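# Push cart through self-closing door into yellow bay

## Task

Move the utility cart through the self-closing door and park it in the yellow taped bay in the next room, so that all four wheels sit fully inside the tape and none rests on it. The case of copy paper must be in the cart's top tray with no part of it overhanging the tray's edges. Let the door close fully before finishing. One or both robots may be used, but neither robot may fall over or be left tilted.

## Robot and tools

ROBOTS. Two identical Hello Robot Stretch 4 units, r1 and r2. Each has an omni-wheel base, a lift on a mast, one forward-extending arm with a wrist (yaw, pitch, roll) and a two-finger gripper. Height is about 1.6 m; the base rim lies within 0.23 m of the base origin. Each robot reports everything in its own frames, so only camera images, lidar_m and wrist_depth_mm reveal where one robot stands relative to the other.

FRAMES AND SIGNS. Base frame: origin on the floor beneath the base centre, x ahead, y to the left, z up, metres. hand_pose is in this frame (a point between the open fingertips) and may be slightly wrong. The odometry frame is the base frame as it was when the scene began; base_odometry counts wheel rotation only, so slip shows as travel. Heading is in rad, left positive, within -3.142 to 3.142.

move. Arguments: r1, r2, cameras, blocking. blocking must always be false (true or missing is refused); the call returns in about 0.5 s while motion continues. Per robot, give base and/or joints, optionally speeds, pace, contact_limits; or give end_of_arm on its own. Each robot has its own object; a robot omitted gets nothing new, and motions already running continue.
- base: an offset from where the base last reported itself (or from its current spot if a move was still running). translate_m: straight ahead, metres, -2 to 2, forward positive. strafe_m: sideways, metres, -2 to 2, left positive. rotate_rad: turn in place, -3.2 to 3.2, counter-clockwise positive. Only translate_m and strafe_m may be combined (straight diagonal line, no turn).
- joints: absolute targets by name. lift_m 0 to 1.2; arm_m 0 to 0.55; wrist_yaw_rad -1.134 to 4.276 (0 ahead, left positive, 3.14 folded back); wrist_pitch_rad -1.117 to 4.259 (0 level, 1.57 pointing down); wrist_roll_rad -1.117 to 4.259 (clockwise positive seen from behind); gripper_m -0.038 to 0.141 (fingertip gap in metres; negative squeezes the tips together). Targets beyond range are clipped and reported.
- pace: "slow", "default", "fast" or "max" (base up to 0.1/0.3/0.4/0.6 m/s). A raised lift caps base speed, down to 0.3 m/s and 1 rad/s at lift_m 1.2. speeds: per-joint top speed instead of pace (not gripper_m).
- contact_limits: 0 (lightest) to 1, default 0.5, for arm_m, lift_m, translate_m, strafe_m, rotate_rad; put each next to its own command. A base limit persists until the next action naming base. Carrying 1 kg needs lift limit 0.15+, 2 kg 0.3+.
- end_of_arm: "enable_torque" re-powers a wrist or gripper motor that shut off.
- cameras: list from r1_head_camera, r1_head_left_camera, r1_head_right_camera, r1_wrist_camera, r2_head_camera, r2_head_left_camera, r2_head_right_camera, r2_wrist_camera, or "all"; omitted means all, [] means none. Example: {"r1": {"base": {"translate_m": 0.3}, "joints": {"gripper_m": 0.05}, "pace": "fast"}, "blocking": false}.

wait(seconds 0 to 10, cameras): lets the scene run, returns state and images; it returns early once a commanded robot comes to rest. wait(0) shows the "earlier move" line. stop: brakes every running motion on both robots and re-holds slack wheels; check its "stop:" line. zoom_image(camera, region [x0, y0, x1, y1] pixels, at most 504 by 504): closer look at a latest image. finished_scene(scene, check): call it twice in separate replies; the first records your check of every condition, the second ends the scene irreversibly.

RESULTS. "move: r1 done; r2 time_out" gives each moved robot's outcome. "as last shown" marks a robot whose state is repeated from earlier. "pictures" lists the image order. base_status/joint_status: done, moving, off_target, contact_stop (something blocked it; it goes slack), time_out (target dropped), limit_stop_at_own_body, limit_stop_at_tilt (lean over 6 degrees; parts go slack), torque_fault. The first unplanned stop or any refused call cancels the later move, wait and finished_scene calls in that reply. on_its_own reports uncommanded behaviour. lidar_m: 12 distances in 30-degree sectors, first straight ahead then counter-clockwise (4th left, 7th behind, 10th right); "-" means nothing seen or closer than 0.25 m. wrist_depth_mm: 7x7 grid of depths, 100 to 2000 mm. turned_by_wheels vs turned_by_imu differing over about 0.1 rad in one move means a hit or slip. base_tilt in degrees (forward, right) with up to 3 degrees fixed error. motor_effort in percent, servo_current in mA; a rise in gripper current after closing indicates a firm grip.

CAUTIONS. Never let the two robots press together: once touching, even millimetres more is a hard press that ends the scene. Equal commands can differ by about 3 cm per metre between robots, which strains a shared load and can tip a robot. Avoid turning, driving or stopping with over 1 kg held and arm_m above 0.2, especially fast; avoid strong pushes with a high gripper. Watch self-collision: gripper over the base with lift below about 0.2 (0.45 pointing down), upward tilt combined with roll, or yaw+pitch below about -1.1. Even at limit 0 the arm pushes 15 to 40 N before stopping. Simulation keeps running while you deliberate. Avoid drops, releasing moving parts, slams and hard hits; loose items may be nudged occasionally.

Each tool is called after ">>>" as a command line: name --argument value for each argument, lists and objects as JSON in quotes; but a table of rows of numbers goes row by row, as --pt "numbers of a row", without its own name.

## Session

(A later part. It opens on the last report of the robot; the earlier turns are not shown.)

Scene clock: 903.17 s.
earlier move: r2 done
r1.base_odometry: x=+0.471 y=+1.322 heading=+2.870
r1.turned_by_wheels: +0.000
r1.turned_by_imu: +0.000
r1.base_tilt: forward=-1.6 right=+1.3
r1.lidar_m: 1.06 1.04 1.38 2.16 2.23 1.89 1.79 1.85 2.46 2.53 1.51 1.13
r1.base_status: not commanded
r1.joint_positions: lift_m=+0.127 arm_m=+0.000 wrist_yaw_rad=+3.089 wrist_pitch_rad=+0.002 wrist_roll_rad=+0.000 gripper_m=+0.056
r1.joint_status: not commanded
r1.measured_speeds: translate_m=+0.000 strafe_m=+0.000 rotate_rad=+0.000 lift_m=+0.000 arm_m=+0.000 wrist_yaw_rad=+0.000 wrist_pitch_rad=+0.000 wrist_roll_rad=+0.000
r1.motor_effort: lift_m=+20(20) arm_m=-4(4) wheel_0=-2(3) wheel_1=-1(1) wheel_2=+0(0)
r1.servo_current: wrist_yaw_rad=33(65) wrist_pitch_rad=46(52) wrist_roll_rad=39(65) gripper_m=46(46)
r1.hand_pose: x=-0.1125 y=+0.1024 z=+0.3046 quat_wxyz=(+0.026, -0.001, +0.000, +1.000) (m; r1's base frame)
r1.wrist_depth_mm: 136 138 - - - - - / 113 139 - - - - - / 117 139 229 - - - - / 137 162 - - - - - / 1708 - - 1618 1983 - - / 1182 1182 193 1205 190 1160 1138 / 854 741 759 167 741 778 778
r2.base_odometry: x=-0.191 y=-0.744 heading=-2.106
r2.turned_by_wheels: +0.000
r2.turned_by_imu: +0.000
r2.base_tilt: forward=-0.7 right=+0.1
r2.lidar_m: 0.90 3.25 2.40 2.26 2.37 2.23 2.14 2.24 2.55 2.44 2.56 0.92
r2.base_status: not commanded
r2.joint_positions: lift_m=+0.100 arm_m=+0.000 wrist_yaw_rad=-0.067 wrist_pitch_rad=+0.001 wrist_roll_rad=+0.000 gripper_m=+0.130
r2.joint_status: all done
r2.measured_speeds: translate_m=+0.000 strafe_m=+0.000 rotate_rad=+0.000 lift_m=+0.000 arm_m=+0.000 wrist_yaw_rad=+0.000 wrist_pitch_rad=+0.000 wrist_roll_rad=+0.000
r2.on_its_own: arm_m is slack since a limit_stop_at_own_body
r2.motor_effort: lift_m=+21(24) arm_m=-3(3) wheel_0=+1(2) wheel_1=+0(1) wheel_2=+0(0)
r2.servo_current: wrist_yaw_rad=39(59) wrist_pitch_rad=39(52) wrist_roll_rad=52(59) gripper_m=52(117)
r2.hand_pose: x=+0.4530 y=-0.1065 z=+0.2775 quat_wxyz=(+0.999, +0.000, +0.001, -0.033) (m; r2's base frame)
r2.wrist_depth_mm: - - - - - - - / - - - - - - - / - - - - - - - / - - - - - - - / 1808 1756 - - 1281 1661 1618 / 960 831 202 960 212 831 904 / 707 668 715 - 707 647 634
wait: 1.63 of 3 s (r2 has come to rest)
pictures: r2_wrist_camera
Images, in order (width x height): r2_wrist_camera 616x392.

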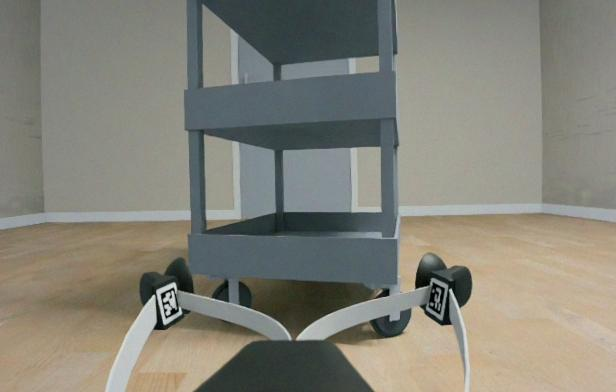

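>>> move --r2 '{"base": {"translate_m": 0.36, "strafe_m": 0.077}, "joints": {"lift_m": 0.69, "gripper_m": 0.09}, "pace": "fast"}' --blocking false --cameras '[]'

>>> wait --seconds 6 --cameras '["r2_wrist_camera", "r2_head_camera"]'

>>> wait --seconds 3 --cameras '["r2_wrist_camera", "r2_head_camera"]'

Scene clock: 941.63 s.
move: r2 moving
r1.base_odometry: x=+0.471 y=+1.322 heading=+2.870
r1.turned_by_wheels: +0.000
r1.turned_by_imu: +0.000
r1.base_tilt: forward=-1.6 right=+1.2
r1.lidar_m: 1.06 1.03 1.38 2.15 2.22 1.88 1.77 1.82 2.48 2.55 1.47 1.13
r1.base_status: not commanded
r1.joint_positions: lift_m=+0.127 arm_m=+0.000 wrist_yaw_rad=+3.089 wrist_pitch_rad=+0.002 wrist_roll_rad=+0.000 gripper_m=+0.056
r1.joint_status: not commanded
r1.measured_speeds: translate_m=+0.000 strafe_m=+0.000 rotate_rad=+0.000 lift_m=+0.000 arm_m=+0.000 wrist_yaw_rad=+0.000 wrist_pitch_rad=+0.000 wrist_roll_rad=+0.000
r1.motor_effort: lift_m=+20(20) arm_m=-4(4) wheel_0=-3(3) wheel_1=-1(1) wheel_2=+0(0)
r1.servo_current: wrist_yaw_rad=52(52) wrist_pitch_rad=39(46) wrist_roll_rad=59(72) gripper_m=39(52)
r1.hand_pose: x=-0.1125 y=+0.1024 z=+0.3046 quat_wxyz=(+0.026, -0.001, +0.000, +1.000) (m; r1's base frame)
r1.wrist_depth_mm: 136 139 - - - - - / 113 139 - - - - - / 117 140 229 - - - - / 137 161 - - - - - / 1661 - - 1661 1921 - - / 1182 1182 193 1205 190 1182 1138 / 854 750 750 167 750 788 768
r2.base_odometry: x=-0.207 y=-0.792 heading=-2.106
r2.turned_by_wheels: +0.000
r2.turned_by_imu: +0.001
r2.base_tilt: forward=-0.7 right=+0.1
r2.lidar_m: 0.86 3.26 2.40 2.25 2.33 2.29 2.20 2.30 2.56 2.43 2.55 0.88
r2.base_status: translate_m moving; strafe_m moving
r2.joint_positions: lift_m=+0.163 arm_m=+0.000 wrist_yaw_rad=-0.067 wrist_pitch_rad=+0.001 wrist_roll_rad=+0.000 gripper_m=+0.117
r2.joint_status: lift_m moving; gripper_m moving
r2.measured_speeds: translate_m=+0.194 strafe_m=+0.043 rotate_rad=-0.003 lift_m=+0.243 arm_m=+0.000 wrist_yaw_rad=+0.000 wrist_pitch_rad=+0.000 wrist_roll_rad=+0.000
r2.on_its_own: arm_m is slack since a limit_stop_at_own_body
r2.motor_effort: lift_m=+23(25) arm_m=-3(3) wheel_0=+6(10) wheel_1=+10(11) wheel_2=-15(15)
r2.servo_current: wrist_yaw_rad=33(59) wrist_pitch_rad=39(46) wrist_roll_rad=39(52) gripper_m=91(91)
r2.hand_pose: x=+0.4530 y=-0.1065 z=+0.3407 quat_wxyz=(+0.999, +0.000, +0.001, -0.033) (m; r2's base frame)
r2.wrist_depth_mm: - - - - - - - / - - - - - - - / - - 1098 - - - - / - - - - - - - / - - - - 1983 1983 1808 / 1138 1060 197 156 192 1098 1060 / 820 788 788 - - 759 798
pictures: none
No camera images: "cameras" was empty.

Scene clock: 943.70 s.
earlier move: r2 done
r1.base_odometry: x=+0.471 y=+1.322 heading=+2.870
r1.turned_by_wheels: +0.000
r1.turned_by_imu: +0.000
r1.base_tilt: forward=-1.6 right=+1.3
r1.lidar_m: 1.06 1.04 1.38 2.16 2.25 1.89 1.79 1.85 2.49 2.54 1.48 1.12
r1.base_status: not commanded
r1.joint_positions: lift_m=+0.127 arm_m=+0.000 wrist_yaw_rad=+3.089 wrist_pitch_rad=+0.002 wrist_roll_rad=+0.000 gripper_m=+0.056
r1.joint_status: not commanded
r1.measured_speeds: translate_m=+0.000 strafe_m=+0.000 rotate_rad=+0.000 lift_m=+0.000 arm_m=+0.000 wrist_yaw_rad=+0.000 wrist_pitch_rad=+0.000 wrist_roll_rad=+0.000
r1.motor_effort: lift_m=+20(20) arm_m=-4(4) wheel_0=-2(3) wheel_1=-1(1) wheel_2=+0(0)
r1.servo_current: wrist_yaw_rad=39(65) wrist_pitch_rad=46(52) wrist_roll_rad=46(72) gripper_m=33(52)
r1.hand_pose: x=-0.1125 y=+0.1024 z=+0.3046 quat_wxyz=(+0.026, -0.001, +0.000, +1.000) (m; r1's base frame)
r1.wrist_depth_mm: 136 138 - - - - - / 113 139 - - - - - / 117 140 229 - - - - / 137 162 - - - - - / 1661 - - 1661 1921 - - / 1205 1205 193 1182 191 1138 1138 / 842 741 759 167 741 768 778
r2.base_odometry: x=-0.308 y=-1.093 heading=-2.106
r2.turned_by_wheels: +0.000
r2.turned_by_imu: +0.001
r2.base_tilt: forward=-0.7 right=+0.1
r2.lidar_m: 0.57 3.13 2.30 2.23 2.28 2.61 2.51 2.60 2.63 2.51 2.62 0.59
r2.base_status: done
r2.joint_positions: lift_m=+0.690 arm_m=+0.000 wrist_yaw_rad=-0.067 wrist_pitch_rad=+0.001 wrist_roll_rad=+0.000 gripper_m=+0.090
r2.joint_status: all done
r2.measured_speeds: translate_m=+0.000 strafe_m=+0.000 rotate_rad=+0.000 lift_m=+0.000 arm_m=+0.000 wrist_yaw_rad=+0.000 wrist_pitch_rad=+0.000 wrist_roll_rad=+0.000
r2.on_its_own: arm_m is slack since a limit_stop_at_own_body
r2.motor_effort: lift_m=+21(27) arm_m=-3(4) wheel_0=+2(10) wheel_1=+2(12) wheel_2=+1(17)
r2.servo_current: wrist_yaw_rad=52(59) wrist_pitch_rad=46(46) wrist_roll_rad=59(59) gripper_m=52(111)
r2.hand_pose: x=+0.4530 y=-0.1065 z=+0.8675 quat_wxyz=(+0.999, +0.000, +0.001, -0.033) (m; r2's base frame)
r2.wrist_depth_mm: - - - - - - - / - - - - - - - / - - - 759 634 - - / - - - 759 640 - - / - - 382 368 347 347 309 / - - 192 418 189 375 364 / 1921 1921 473 - - 842 1618
wait: 2.07 of 6 s (r2 has come to rest)
pictures: r2_head_camera, r2_wrist_camera
Images, in order (width x height): r2_head_camera 420x560, r2_wrist_camera 616x392.

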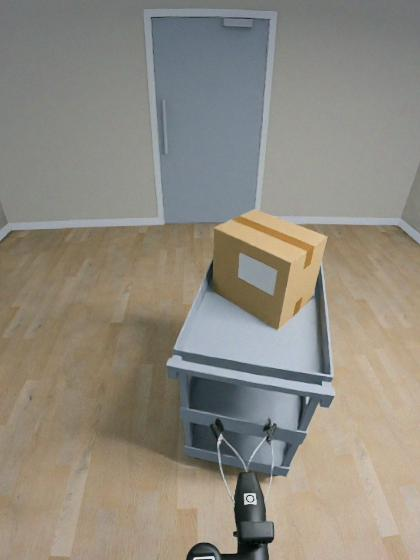

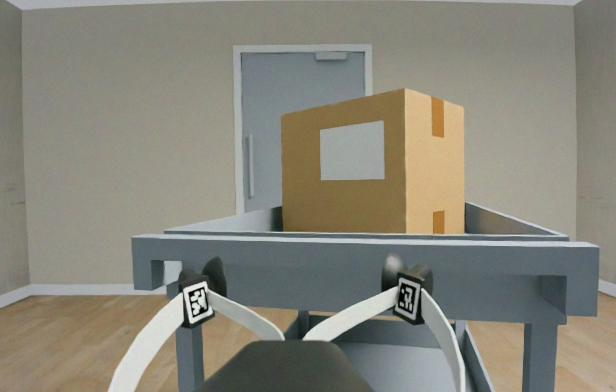

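Scene clock: 946.70 s.
r1.base_odometry: x=+0.471 y=+1.322 heading=+2.870
r1.turned_by_wheels: +0.000
r1.turned_by_imu: +0.000
r1.base_tilt: forward=-1.6 right=+1.3
r1.lidar_m: 1.06 1.03 1.39 2.15 2.23 1.88 1.79 1.85 2.51 2.55 1.48 1.14
r1.base_status: not commanded
r1.joint_positions: lift_m=+0.127 arm_m=+0.000 wrist_yaw_rad=+3.089 wrist_pitch_rad=+0.002 wrist_roll_rad=+0.000 gripper_m=+0.056
r1.joint_status: not commanded
r1.measured_speeds: translate_m=+0.000 strafe_m=+0.000 rotate_rad=+0.000 lift_m=+0.000 arm_m=+0.000 wrist_yaw_rad=+0.000 wrist_pitch_rad=+0.000 wrist_roll_rad=+0.000
r1.motor_effort: lift_m=+20(20) arm_m=-4(4) wheel_0=-2(3) wheel_1=-1(1) wheel_2=+0(0)
r1.servo_current: wrist_yaw_rad=52(65) wrist_pitch_rad=39(52) wrist_roll_rad=39(72) gripper_m=33(52)
r1.hand_pose: x=-0.1125 y=+0.1024 z=+0.3046 quat_wxyz=(+0.026, -0.001, +0.000, +1.000) (m; r1's base frame)
r1.wrist_depth_mm: 136 139 - - - - - / 113 139 - - - - - / 117 140 229 - - - - / 137 161 - - - - - / 1661 - - 1661 1921 - - / 1182 1182 193 1182 190 1160 1138 / 842 741 750 167 732 768 768
r2.base_odometry: x=-0.308 y=-1.093 heading=-2.106
r2.turned_by_wheels: +0.000
r2.turned_by_imu: +0.000
r2.base_tilt: forward=-0.6 right=+0.1
r2.lidar_m: 0.57 3.12 2.31 2.19 2.27 2.61 2.50 2.60 2.64 2.52 2.64 0.57
r2.base_status: done
r2.joint_positions: lift_m=+0.690 arm_m=+0.000 wrist_yaw_rad=-0.067 wrist_pitch_rad=+0.001 wrist_roll_rad=+0.000 gripper_m=+0.090
r2.joint_status: all done
r2.measured_speeds: translate_m=+0.000 strafe_m=+0.000 rotate_rad=+0.000 lift_m=+0.000 arm_m=+0.000 wrist_yaw_rad=+0.000 wrist_pitch_rad=+0.000 wrist_roll_rad=+0.000
r2.on_its_own: arm_m is slack since a limit_stop_at_own_body
r2.motor_effort: lift_m=+21(27) arm_m=-3(4) wheel_0=+2(10) wheel_1=+2(12) wheel_2=+1(17)
r2.servo_current: wrist_yaw_rad=46(59) wrist_pitch_rad=39(46) wrist_roll_rad=39(59) gripper_m=52(111)
r2.hand_pose: x=+0.4530 y=-0.1065 z=+0.8675 quat_wxyz=(+0.999, +0.000, +0.001, -0.033) (m; r2's base frame)
r2.wrist_depth_mm: - - - - - - - / - - - - - - - / - - - 759 634 - - / - - - 768 634 - - / - - 382 370 347 345 307 / - - 193 418 189 377 364 / 1921 1863 477 - - 854 1618
wait: 3.00 s; at rest by 0.27 s
pictures: r2_head_camera, r2_wrist_camera
Images, in order (width x height): r2_head_camera 420x560, r2_wrist_camera 616x392.

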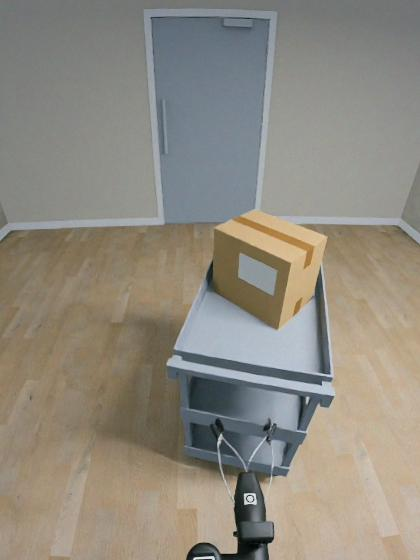

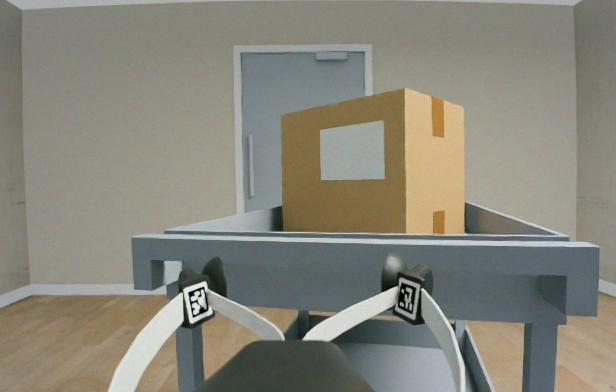

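>>> zoom_image --camera "r2_wrist_camera" --region '[120, 190, 616, 392]'

>>> zoom_image --camera "r2_head_camera" --region '[150, 330, 350, 490]'

Scaled by 1.016.

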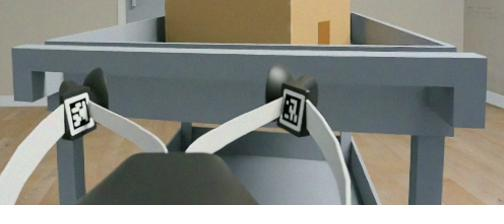

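Scaled by 2.520 from the camera's 420x560 image, which has a finer 1200x1600 frame.

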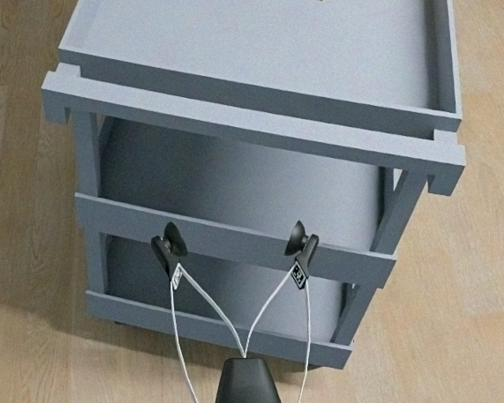

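>>> move --r2 '{"joints": {"lift_m": 0.682, "wrist_roll_rad": 1.571, "gripper_m": 0.085, "arm_m": 0.0}, "base": {"translate_m": 0.11, "strafe_m": -0.024}}' --blocking false --cameras '[]'

>>> wait --seconds 3 --cameras '["r2_wrist_camera", "r2_head_camera"]'

Scene clock: 969.90 s.
move: r2 moving
r1.base_odometry: x=+0.471 y=+1.322 heading=+2.870
r1.turned_by_wheels: +0.000
r1.turned_by_imu: +0.000
r1.base_tilt: forward=-1.6 right=+1.3
r1.lidar_m: 1.06 1.03 1.39 2.16 2.21 1.90 1.78 1.85 2.50 2.53 1.49 1.12
r1.base_status: not commanded
r1.joint_positions: lift_m=+0.127 arm_m=+0.000 wrist_yaw_rad=+3.089 wrist_pitch_rad=+0.002 wrist_roll_rad=+0.000 gripper_m=+0.056
r1.joint_status: not commanded
r1.measured_speeds: translate_m=+0.000 strafe_m=+0.000 rotate_rad=+0.000 lift_m=+0.000 arm_m=+0.000 wrist_yaw_rad=+0.000 wrist_pitch_rad=+0.000 wrist_roll_rad=+0.000
r1.motor_effort: lift_m=+20(20) arm_m=-4(4) wheel_0=-2(3) wheel_1=-1(1) wheel_2=+0(0)
r1.servo_current: wrist_yaw_rad=52(59) wrist_pitch_rad=39(46) wrist_roll_rad=52(52) gripper_m=39(46)
r1.hand_pose: x=-0.1125 y=+0.1024 z=+0.3046 quat_wxyz=(+0.026, -0.001, +0.000, +1.000) (m; r1's base frame)
r1.wrist_depth_mm: 136 138 - - - - - / 113 139 - - - - - / 117 139 228 - - - - / 137 162 - - - - - / 1661 - - 1661 1921 - - / 1205 1160 193 1205 191 1160 1138 / 842 750 759 167 741 778 768
r2.base_odometry: x=-0.330 y=-1.116 heading=-2.105
r2.turned_by_wheels: +0.000
r2.turned_by_imu: +0.001
r2.base_tilt: forward=-0.7 right=+0.1
r2.lidar_m: 0.53 3.14 2.33 2.23 2.31 2.66 2.52 2.65 2.63 2.52 2.63 0.53
r2.base_status: translate_m moving; strafe_m moving
r2.joint_positions: lift_m=+0.682 arm_m=+0.000 wrist_yaw_rad=-0.067 wrist_pitch_rad=+0.001 wrist_roll_rad=+0.589 gripper_m=+0.085
r2.joint_status: lift_m moving; arm_m moving; wrist_roll_rad moving; gripper_m moving
r2.measured_speeds: translate_m=+0.121 strafe_m=-0.027 rotate_rad=+0.002 lift_m=+0.000 arm_m=+0.000 wrist_yaw_rad=+0.000 wrist_pitch_rad=+0.000 wrist_roll_rad=+1.820
r2.motor_effort: lift_m=+14(20) arm_m=-8(8) wheel_0=+8(10) wheel_1=+6(6) wheel_2=-12(13)
r2.servo_current: wrist_yaw_rad=52(59) wrist_pitch_rad=39(46) wrist_roll_rad=85(117) gripper_m=52(85)
r2.hand_pose: x=+0.4530 y=-0.1065 z=+0.8601 quat_wxyz=(+0.956, +0.290, -0.009, -0.032) (m; r2's base frame)
r2.wrist_depth_mm: - - - - - - - / - - - 609 691 - - / - - - 647 615 291 276 / - - - 707 314 347 338 / - - - 338 370 931 1661 / - - 193 399 188 - 627 / - - 436 - - - -
pictures: none
No camera images: "cameras" was empty.

Scene clock: 971.00 s.
earlier move: r2 done
r1.base_odometry: x=+0.471 y=+1.322 heading=+2.870
r1.turned_by_wheels: +0.000
r1.turned_by_imu: +0.000
r1.base_tilt: forward=-1.6 right=+1.3
r1.lidar_m: 1.06 1.03 1.36 2.16 2.24 1.89 1.76 1.86 2.51 2.55 1.47 1.10
r1.base_status: not commanded
r1.joint_positions: lift_m=+0.127 arm_m=+0.000 wrist_yaw_rad=+3.089 wrist_pitch_rad=+0.002 wrist_roll_rad=+0.000 gripper_m=+0.056
r1.joint_status: not commanded
r1.measured_speeds: translate_m=+0.000 strafe_m=+0.000 rotate_rad=+0.000 lift_m=+0.000 arm_m=+0.000 wrist_yaw_rad=+0.000 wrist_pitch_rad=+0.000 wrist_roll_rad=+0.000
r1.motor_effort: lift_m=+20(20) arm_m=-4(4) wheel_0=-3(3) wheel_1=-1(1) wheel_2=+0(0)
r1.servo_current: wrist_yaw_rad=46(59) wrist_pitch_rad=46(52) wrist_roll_rad=39(59) gripper_m=39(46)
r1.hand_pose: x=-0.1125 y=+0.1024 z=+0.3046 quat_wxyz=(+0.026, -0.001, +0.000, +1.000) (m; r1's base frame)
r1.wrist_depth_mm: 136 138 - - - - - / 113 139 - - - - - / 117 140 229 - - - - / 137 161 - - - - - / 1708 - - 1708 1921 - - / 1182 1182 193 1182 191 1160 1118 / 842 750 750 167 741 768 778
r2.base_odometry: x=-0.385 y=-1.175 heading=-2.105
r2.turned_by_wheels: +0.000
r2.turned_by_imu: +0.000
r2.base_tilt: forward=-0.7 right=+0.0
r2.lidar_m: 0.50 3.20 2.33 2.24 2.33 2.73 2.60 2.73 2.58 2.49 2.64 0.46
r2.base_status: done
r2.joint_positions: lift_m=+0.682 arm_m=+0.000 wrist_yaw_rad=-0.067 wrist_pitch_rad=+0.001 wrist_roll_rad=+1.569 gripper_m=+0.085
r2.joint_status: all done
r2.measured_speeds: translate_m=+0.000 strafe_m=+0.000 rotate_rad=+0.000 lift_m=+0.000 arm_m=+0.000 wrist_yaw_rad=+0.000 wrist_pitch_rad=+0.000 wrist_roll_rad=+0.000
r2.motor_effort: lift_m=+14(20) arm_m=-7(11) wheel_0=+2(12) wheel_1=+4(8) wheel_2=-3(13)
r2.servo_current: wrist_yaw_rad=46(59) wrist_pitch_rad=46(46) wrist_roll_rad=46(117) gripper_m=52(85)
r2.hand_pose: x=+0.4530 y=-0.1065 z=+0.8601 quat_wxyz=(+0.707, +0.706, -0.023, -0.024) (m; r2's base frame)
r2.wrist_depth_mm: - - - 211 265 1618 - / - - 591 218 274 842 - / - - 517 227 282 866 - / - - 580 289 291 - - / - - 654 301 301 - - / - - 193 251 190 - - / - - - - - 1756 488
wait: 1.10 of 3 s (r2 has come to rest)
pictures: r2_head_camera, r2_wrist_camera
Images, in order (width x height): r2_head_camera 420x560, r2_wrist_camera 616x392.

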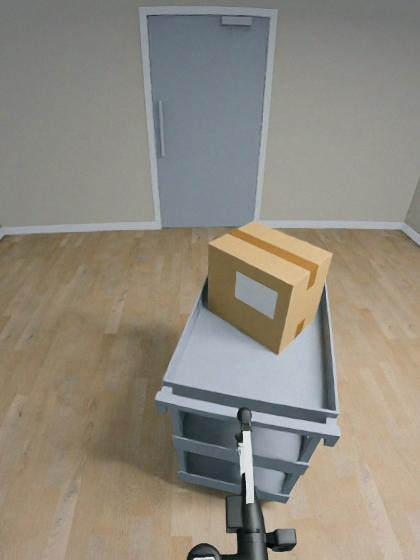

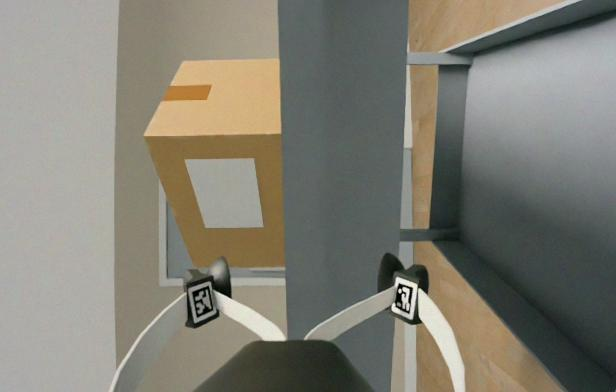

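>>> zoom_image --camera "r2_wrist_camera" --region '[180, 0, 480, 392]'

>>> move --r2 '{"base": {"translate_m": 0.055}, "pace": "slow", "contact_limits": {"translate_m": 0.15}}' --blocking false --cameras '[]'

>>> wait --seconds 3 --cameras '["r2_wrist_camera"]'

Scaled by 1.286.

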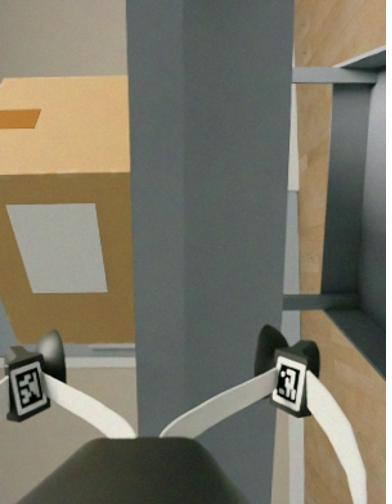

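Scene clock: 984.27 s.
move: r2 moving
r1.base_odometry: x=+0.471 y=+1.322 heading=+2.870
r1.turned_by_wheels: +0.000
r1.turned_by_imu: +0.000
r1.base_tilt: forward=-1.6 right=+1.3
r1.lidar_m: 1.06 1.04 1.37 2.16 2.24 1.87 1.78 1.84 2.50 2.54 1.47 1.14
r1.base_status: not commanded
r1.joint_positions: lift_m=+0.127 arm_m=+0.000 wrist_yaw_rad=+3.089 wrist_pitch_rad=+0.002 wrist_roll_rad=+0.000 gripper_m=+0.056
r1.joint_status: not commanded
r1.measured_speeds: translate_m=+0.000 strafe_m=+0.000 rotate_rad=+0.000 lift_m=+0.000 arm_m=+0.000 wrist_yaw_rad=+0.000 wrist_pitch_rad=+0.000 wrist_roll_rad=+0.000
r1.motor_effort: lift_m=+20(20) arm_m=-4(4) wheel_0=-2(3) wheel_1=-1(1) wheel_2=+0(0)
r1.servo_current: wrist_yaw_rad=46(59) wrist_pitch_rad=39(46) wrist_roll_rad=46(59) gripper_m=46(46)
r1.hand_pose: x=-0.1125 y=+0.1024 z=+0.3046 quat_wxyz=(+0.026, -0.001, +0.000, +1.000) (m; r1's base frame)
r1.wrist_depth_mm: 136 138 - - - - - / 113 139 - - - - - / 118 140 228 - - - - / 137 161 - - - - - / 1708 - - 1661 1921 - - / 1182 1205 193 1205 190 1160 1138 / 854 741 759 167 750 778 778
r2.base_odometry: x=-0.391 y=-1.186 heading=-2.105
r2.turned_by_wheels: +0.000
r2.turned_by_imu: +0.001
r2.base_tilt: forward=-0.7 right=+0.1
r2.lidar_m: 0.47 3.18 2.32 2.25 2.33 2.74 2.62 2.73 2.59 2.51 2.60 0.45
r2.base_status: translate_m moving
r2.joint_positions: lift_m=+0.682 arm_m=+0.000 wrist_yaw_rad=-0.067 wrist_pitch_rad=+0.001 wrist_roll_rad=+1.569 gripper_m=+0.085
r2.joint_status: not commanded
r2.measured_speeds: translate_m=+0.048 strafe_m=+0.000 rotate_rad=-0.001 lift_m=+0.000 arm_m=+0.000 wrist_yaw_rad=+0.000 wrist_pitch_rad=+0.000 wrist_roll_rad=+0.000
r2.motor_effort: lift_m=+14(14) arm_m=-7(7) wheel_0=+3(9) wheel_1=+6(7) wheel_2=-8(11)
r2.servo_current: wrist_yaw_rad=52(59) wrist_pitch_rad=39(46) wrist_roll_rad=39(59) gripper_m=52(59)
r2.contact_limits: translate_m 0.15
r2.hand_pose: x=+0.4530 y=-0.1065 z=+0.8601 quat_wxyz=(+0.707, +0.706, -0.023, -0.024) (m; r2's base frame)
r2.wrist_depth_mm: - - - 201 254 1661 - / - - 574 208 263 831 - / - - 508 215 274 866 - / - - 569 223 282 - - / - - 640 291 287 - - / - - 193 239 192 1661 - / - - - - - 1708 488
pictures: none
No camera images: "cameras" was empty.

Scene clock: 985.53 s.
earlier move: r2 done
r1.base_odometry: x=+0.471 y=+1.322 heading=+2.870
r1.turned_by_wheels: +0.000
r1.turned_by_imu: +0.000
r1.base_tilt: forward=-1.6 right=+1.3
r1.lidar_m: 1.06 1.01 1.37 2.16 2.24 1.88 1.77 1.85 2.47 2.53 1.47 1.12
r1.base_status: not commanded
r1.joint_positions: lift_m=+0.127 arm_m=+0.000 wrist_yaw_rad=+3.089 wrist_pitch_rad=+0.002 wrist_roll_rad=+0.000 gripper_m=+0.056
r1.joint_status: not commanded
r1.measured_speeds: translate_m=+0.000 strafe_m=+0.000 rotate_rad=+0.000 lift_m=+0.000 arm_m=+0.000 wrist_yaw_rad=+0.000 wrist_pitch_rad=+0.000 wrist_roll_rad=+0.000
r1.motor_effort: lift_m=+20(20) arm_m=-4(4) wheel_0=-2(3) wheel_1=-1(1) wheel_2=+0(0)
r1.servo_current: wrist_yaw_rad=33(59) wrist_pitch_rad=46(46) wrist_roll_rad=46(65) gripper_m=39(46)
r1.hand_pose: x=-0.1125 y=+0.1024 z=+0.3046 quat_wxyz=(+0.026, -0.001, +0.000, +1.000) (m; r1's base frame)
r1.wrist_depth_mm: 136 138 - - - - - / 113 139 - - - - - / 117 140 229 - - - - / 137 161 - - - - - / 1708 - - 1661 1921 - - / 1205 1205 193 1205 191 1160 1138 / 842 741 741 167 750 788 768
r2.base_odometry: x=-0.413 y=-1.222 heading=-2.105
r2.turned_by_wheels: +0.000
r2.turned_by_imu: +0.000
r2.base_tilt: forward=-0.7 right=+0.0
r2.lidar_m: 0.43 3.22 2.35 2.25 2.34 2.81 2.65 2.81 2.57 2.48 2.58 0.42
r2.base_status: done
r2.joint_positions: lift_m=+0.682 arm_m=+0.000 wrist_yaw_rad=-0.067 wrist_pitch_rad=+0.001 wrist_roll_rad=+1.569 gripper_m=+0.085
r2.joint_status: not commanded
r2.measured_speeds: translate_m=+0.000 strafe_m=+0.000 rotate_rad=+0.000 lift_m=+0.000 arm_m=+0.000 wrist_yaw_rad=+0.000 wrist_pitch_rad=+0.000 wrist_roll_rad=+0.000
r2.motor_effort: lift_m=+14(14) arm_m=-7(7) wheel_0=+4(11) wheel_1=+5(8) wheel_2=-7(11)
r2.servo_current: wrist_yaw_rad=46(59) wrist_pitch_rad=39(46) wrist_roll_rad=46(72) gripper_m=46(59)
r2.contact_limits: translate_m 0.15
r2.hand_pose: x=+0.4530 y=-0.1065 z=+0.8601 quat_wxyz=(+0.707, +0.706, -0.023, -0.024) (m; r2's base frame)
r2.wrist_depth_mm: - - - 161 216 723 - / - - 517 166 223 778 - / - 480 459 173 230 - - / - - 530 180 239 854 - / - - 597 186 247 - - / - - 193 192 198 1756 - / - - - - - 1756 484
wait: 1.27 of 3 s (r2 has come to rest)
pictures: r2_wrist_camera
Images, in order (width x height): r2_wrist_camera 616x392.

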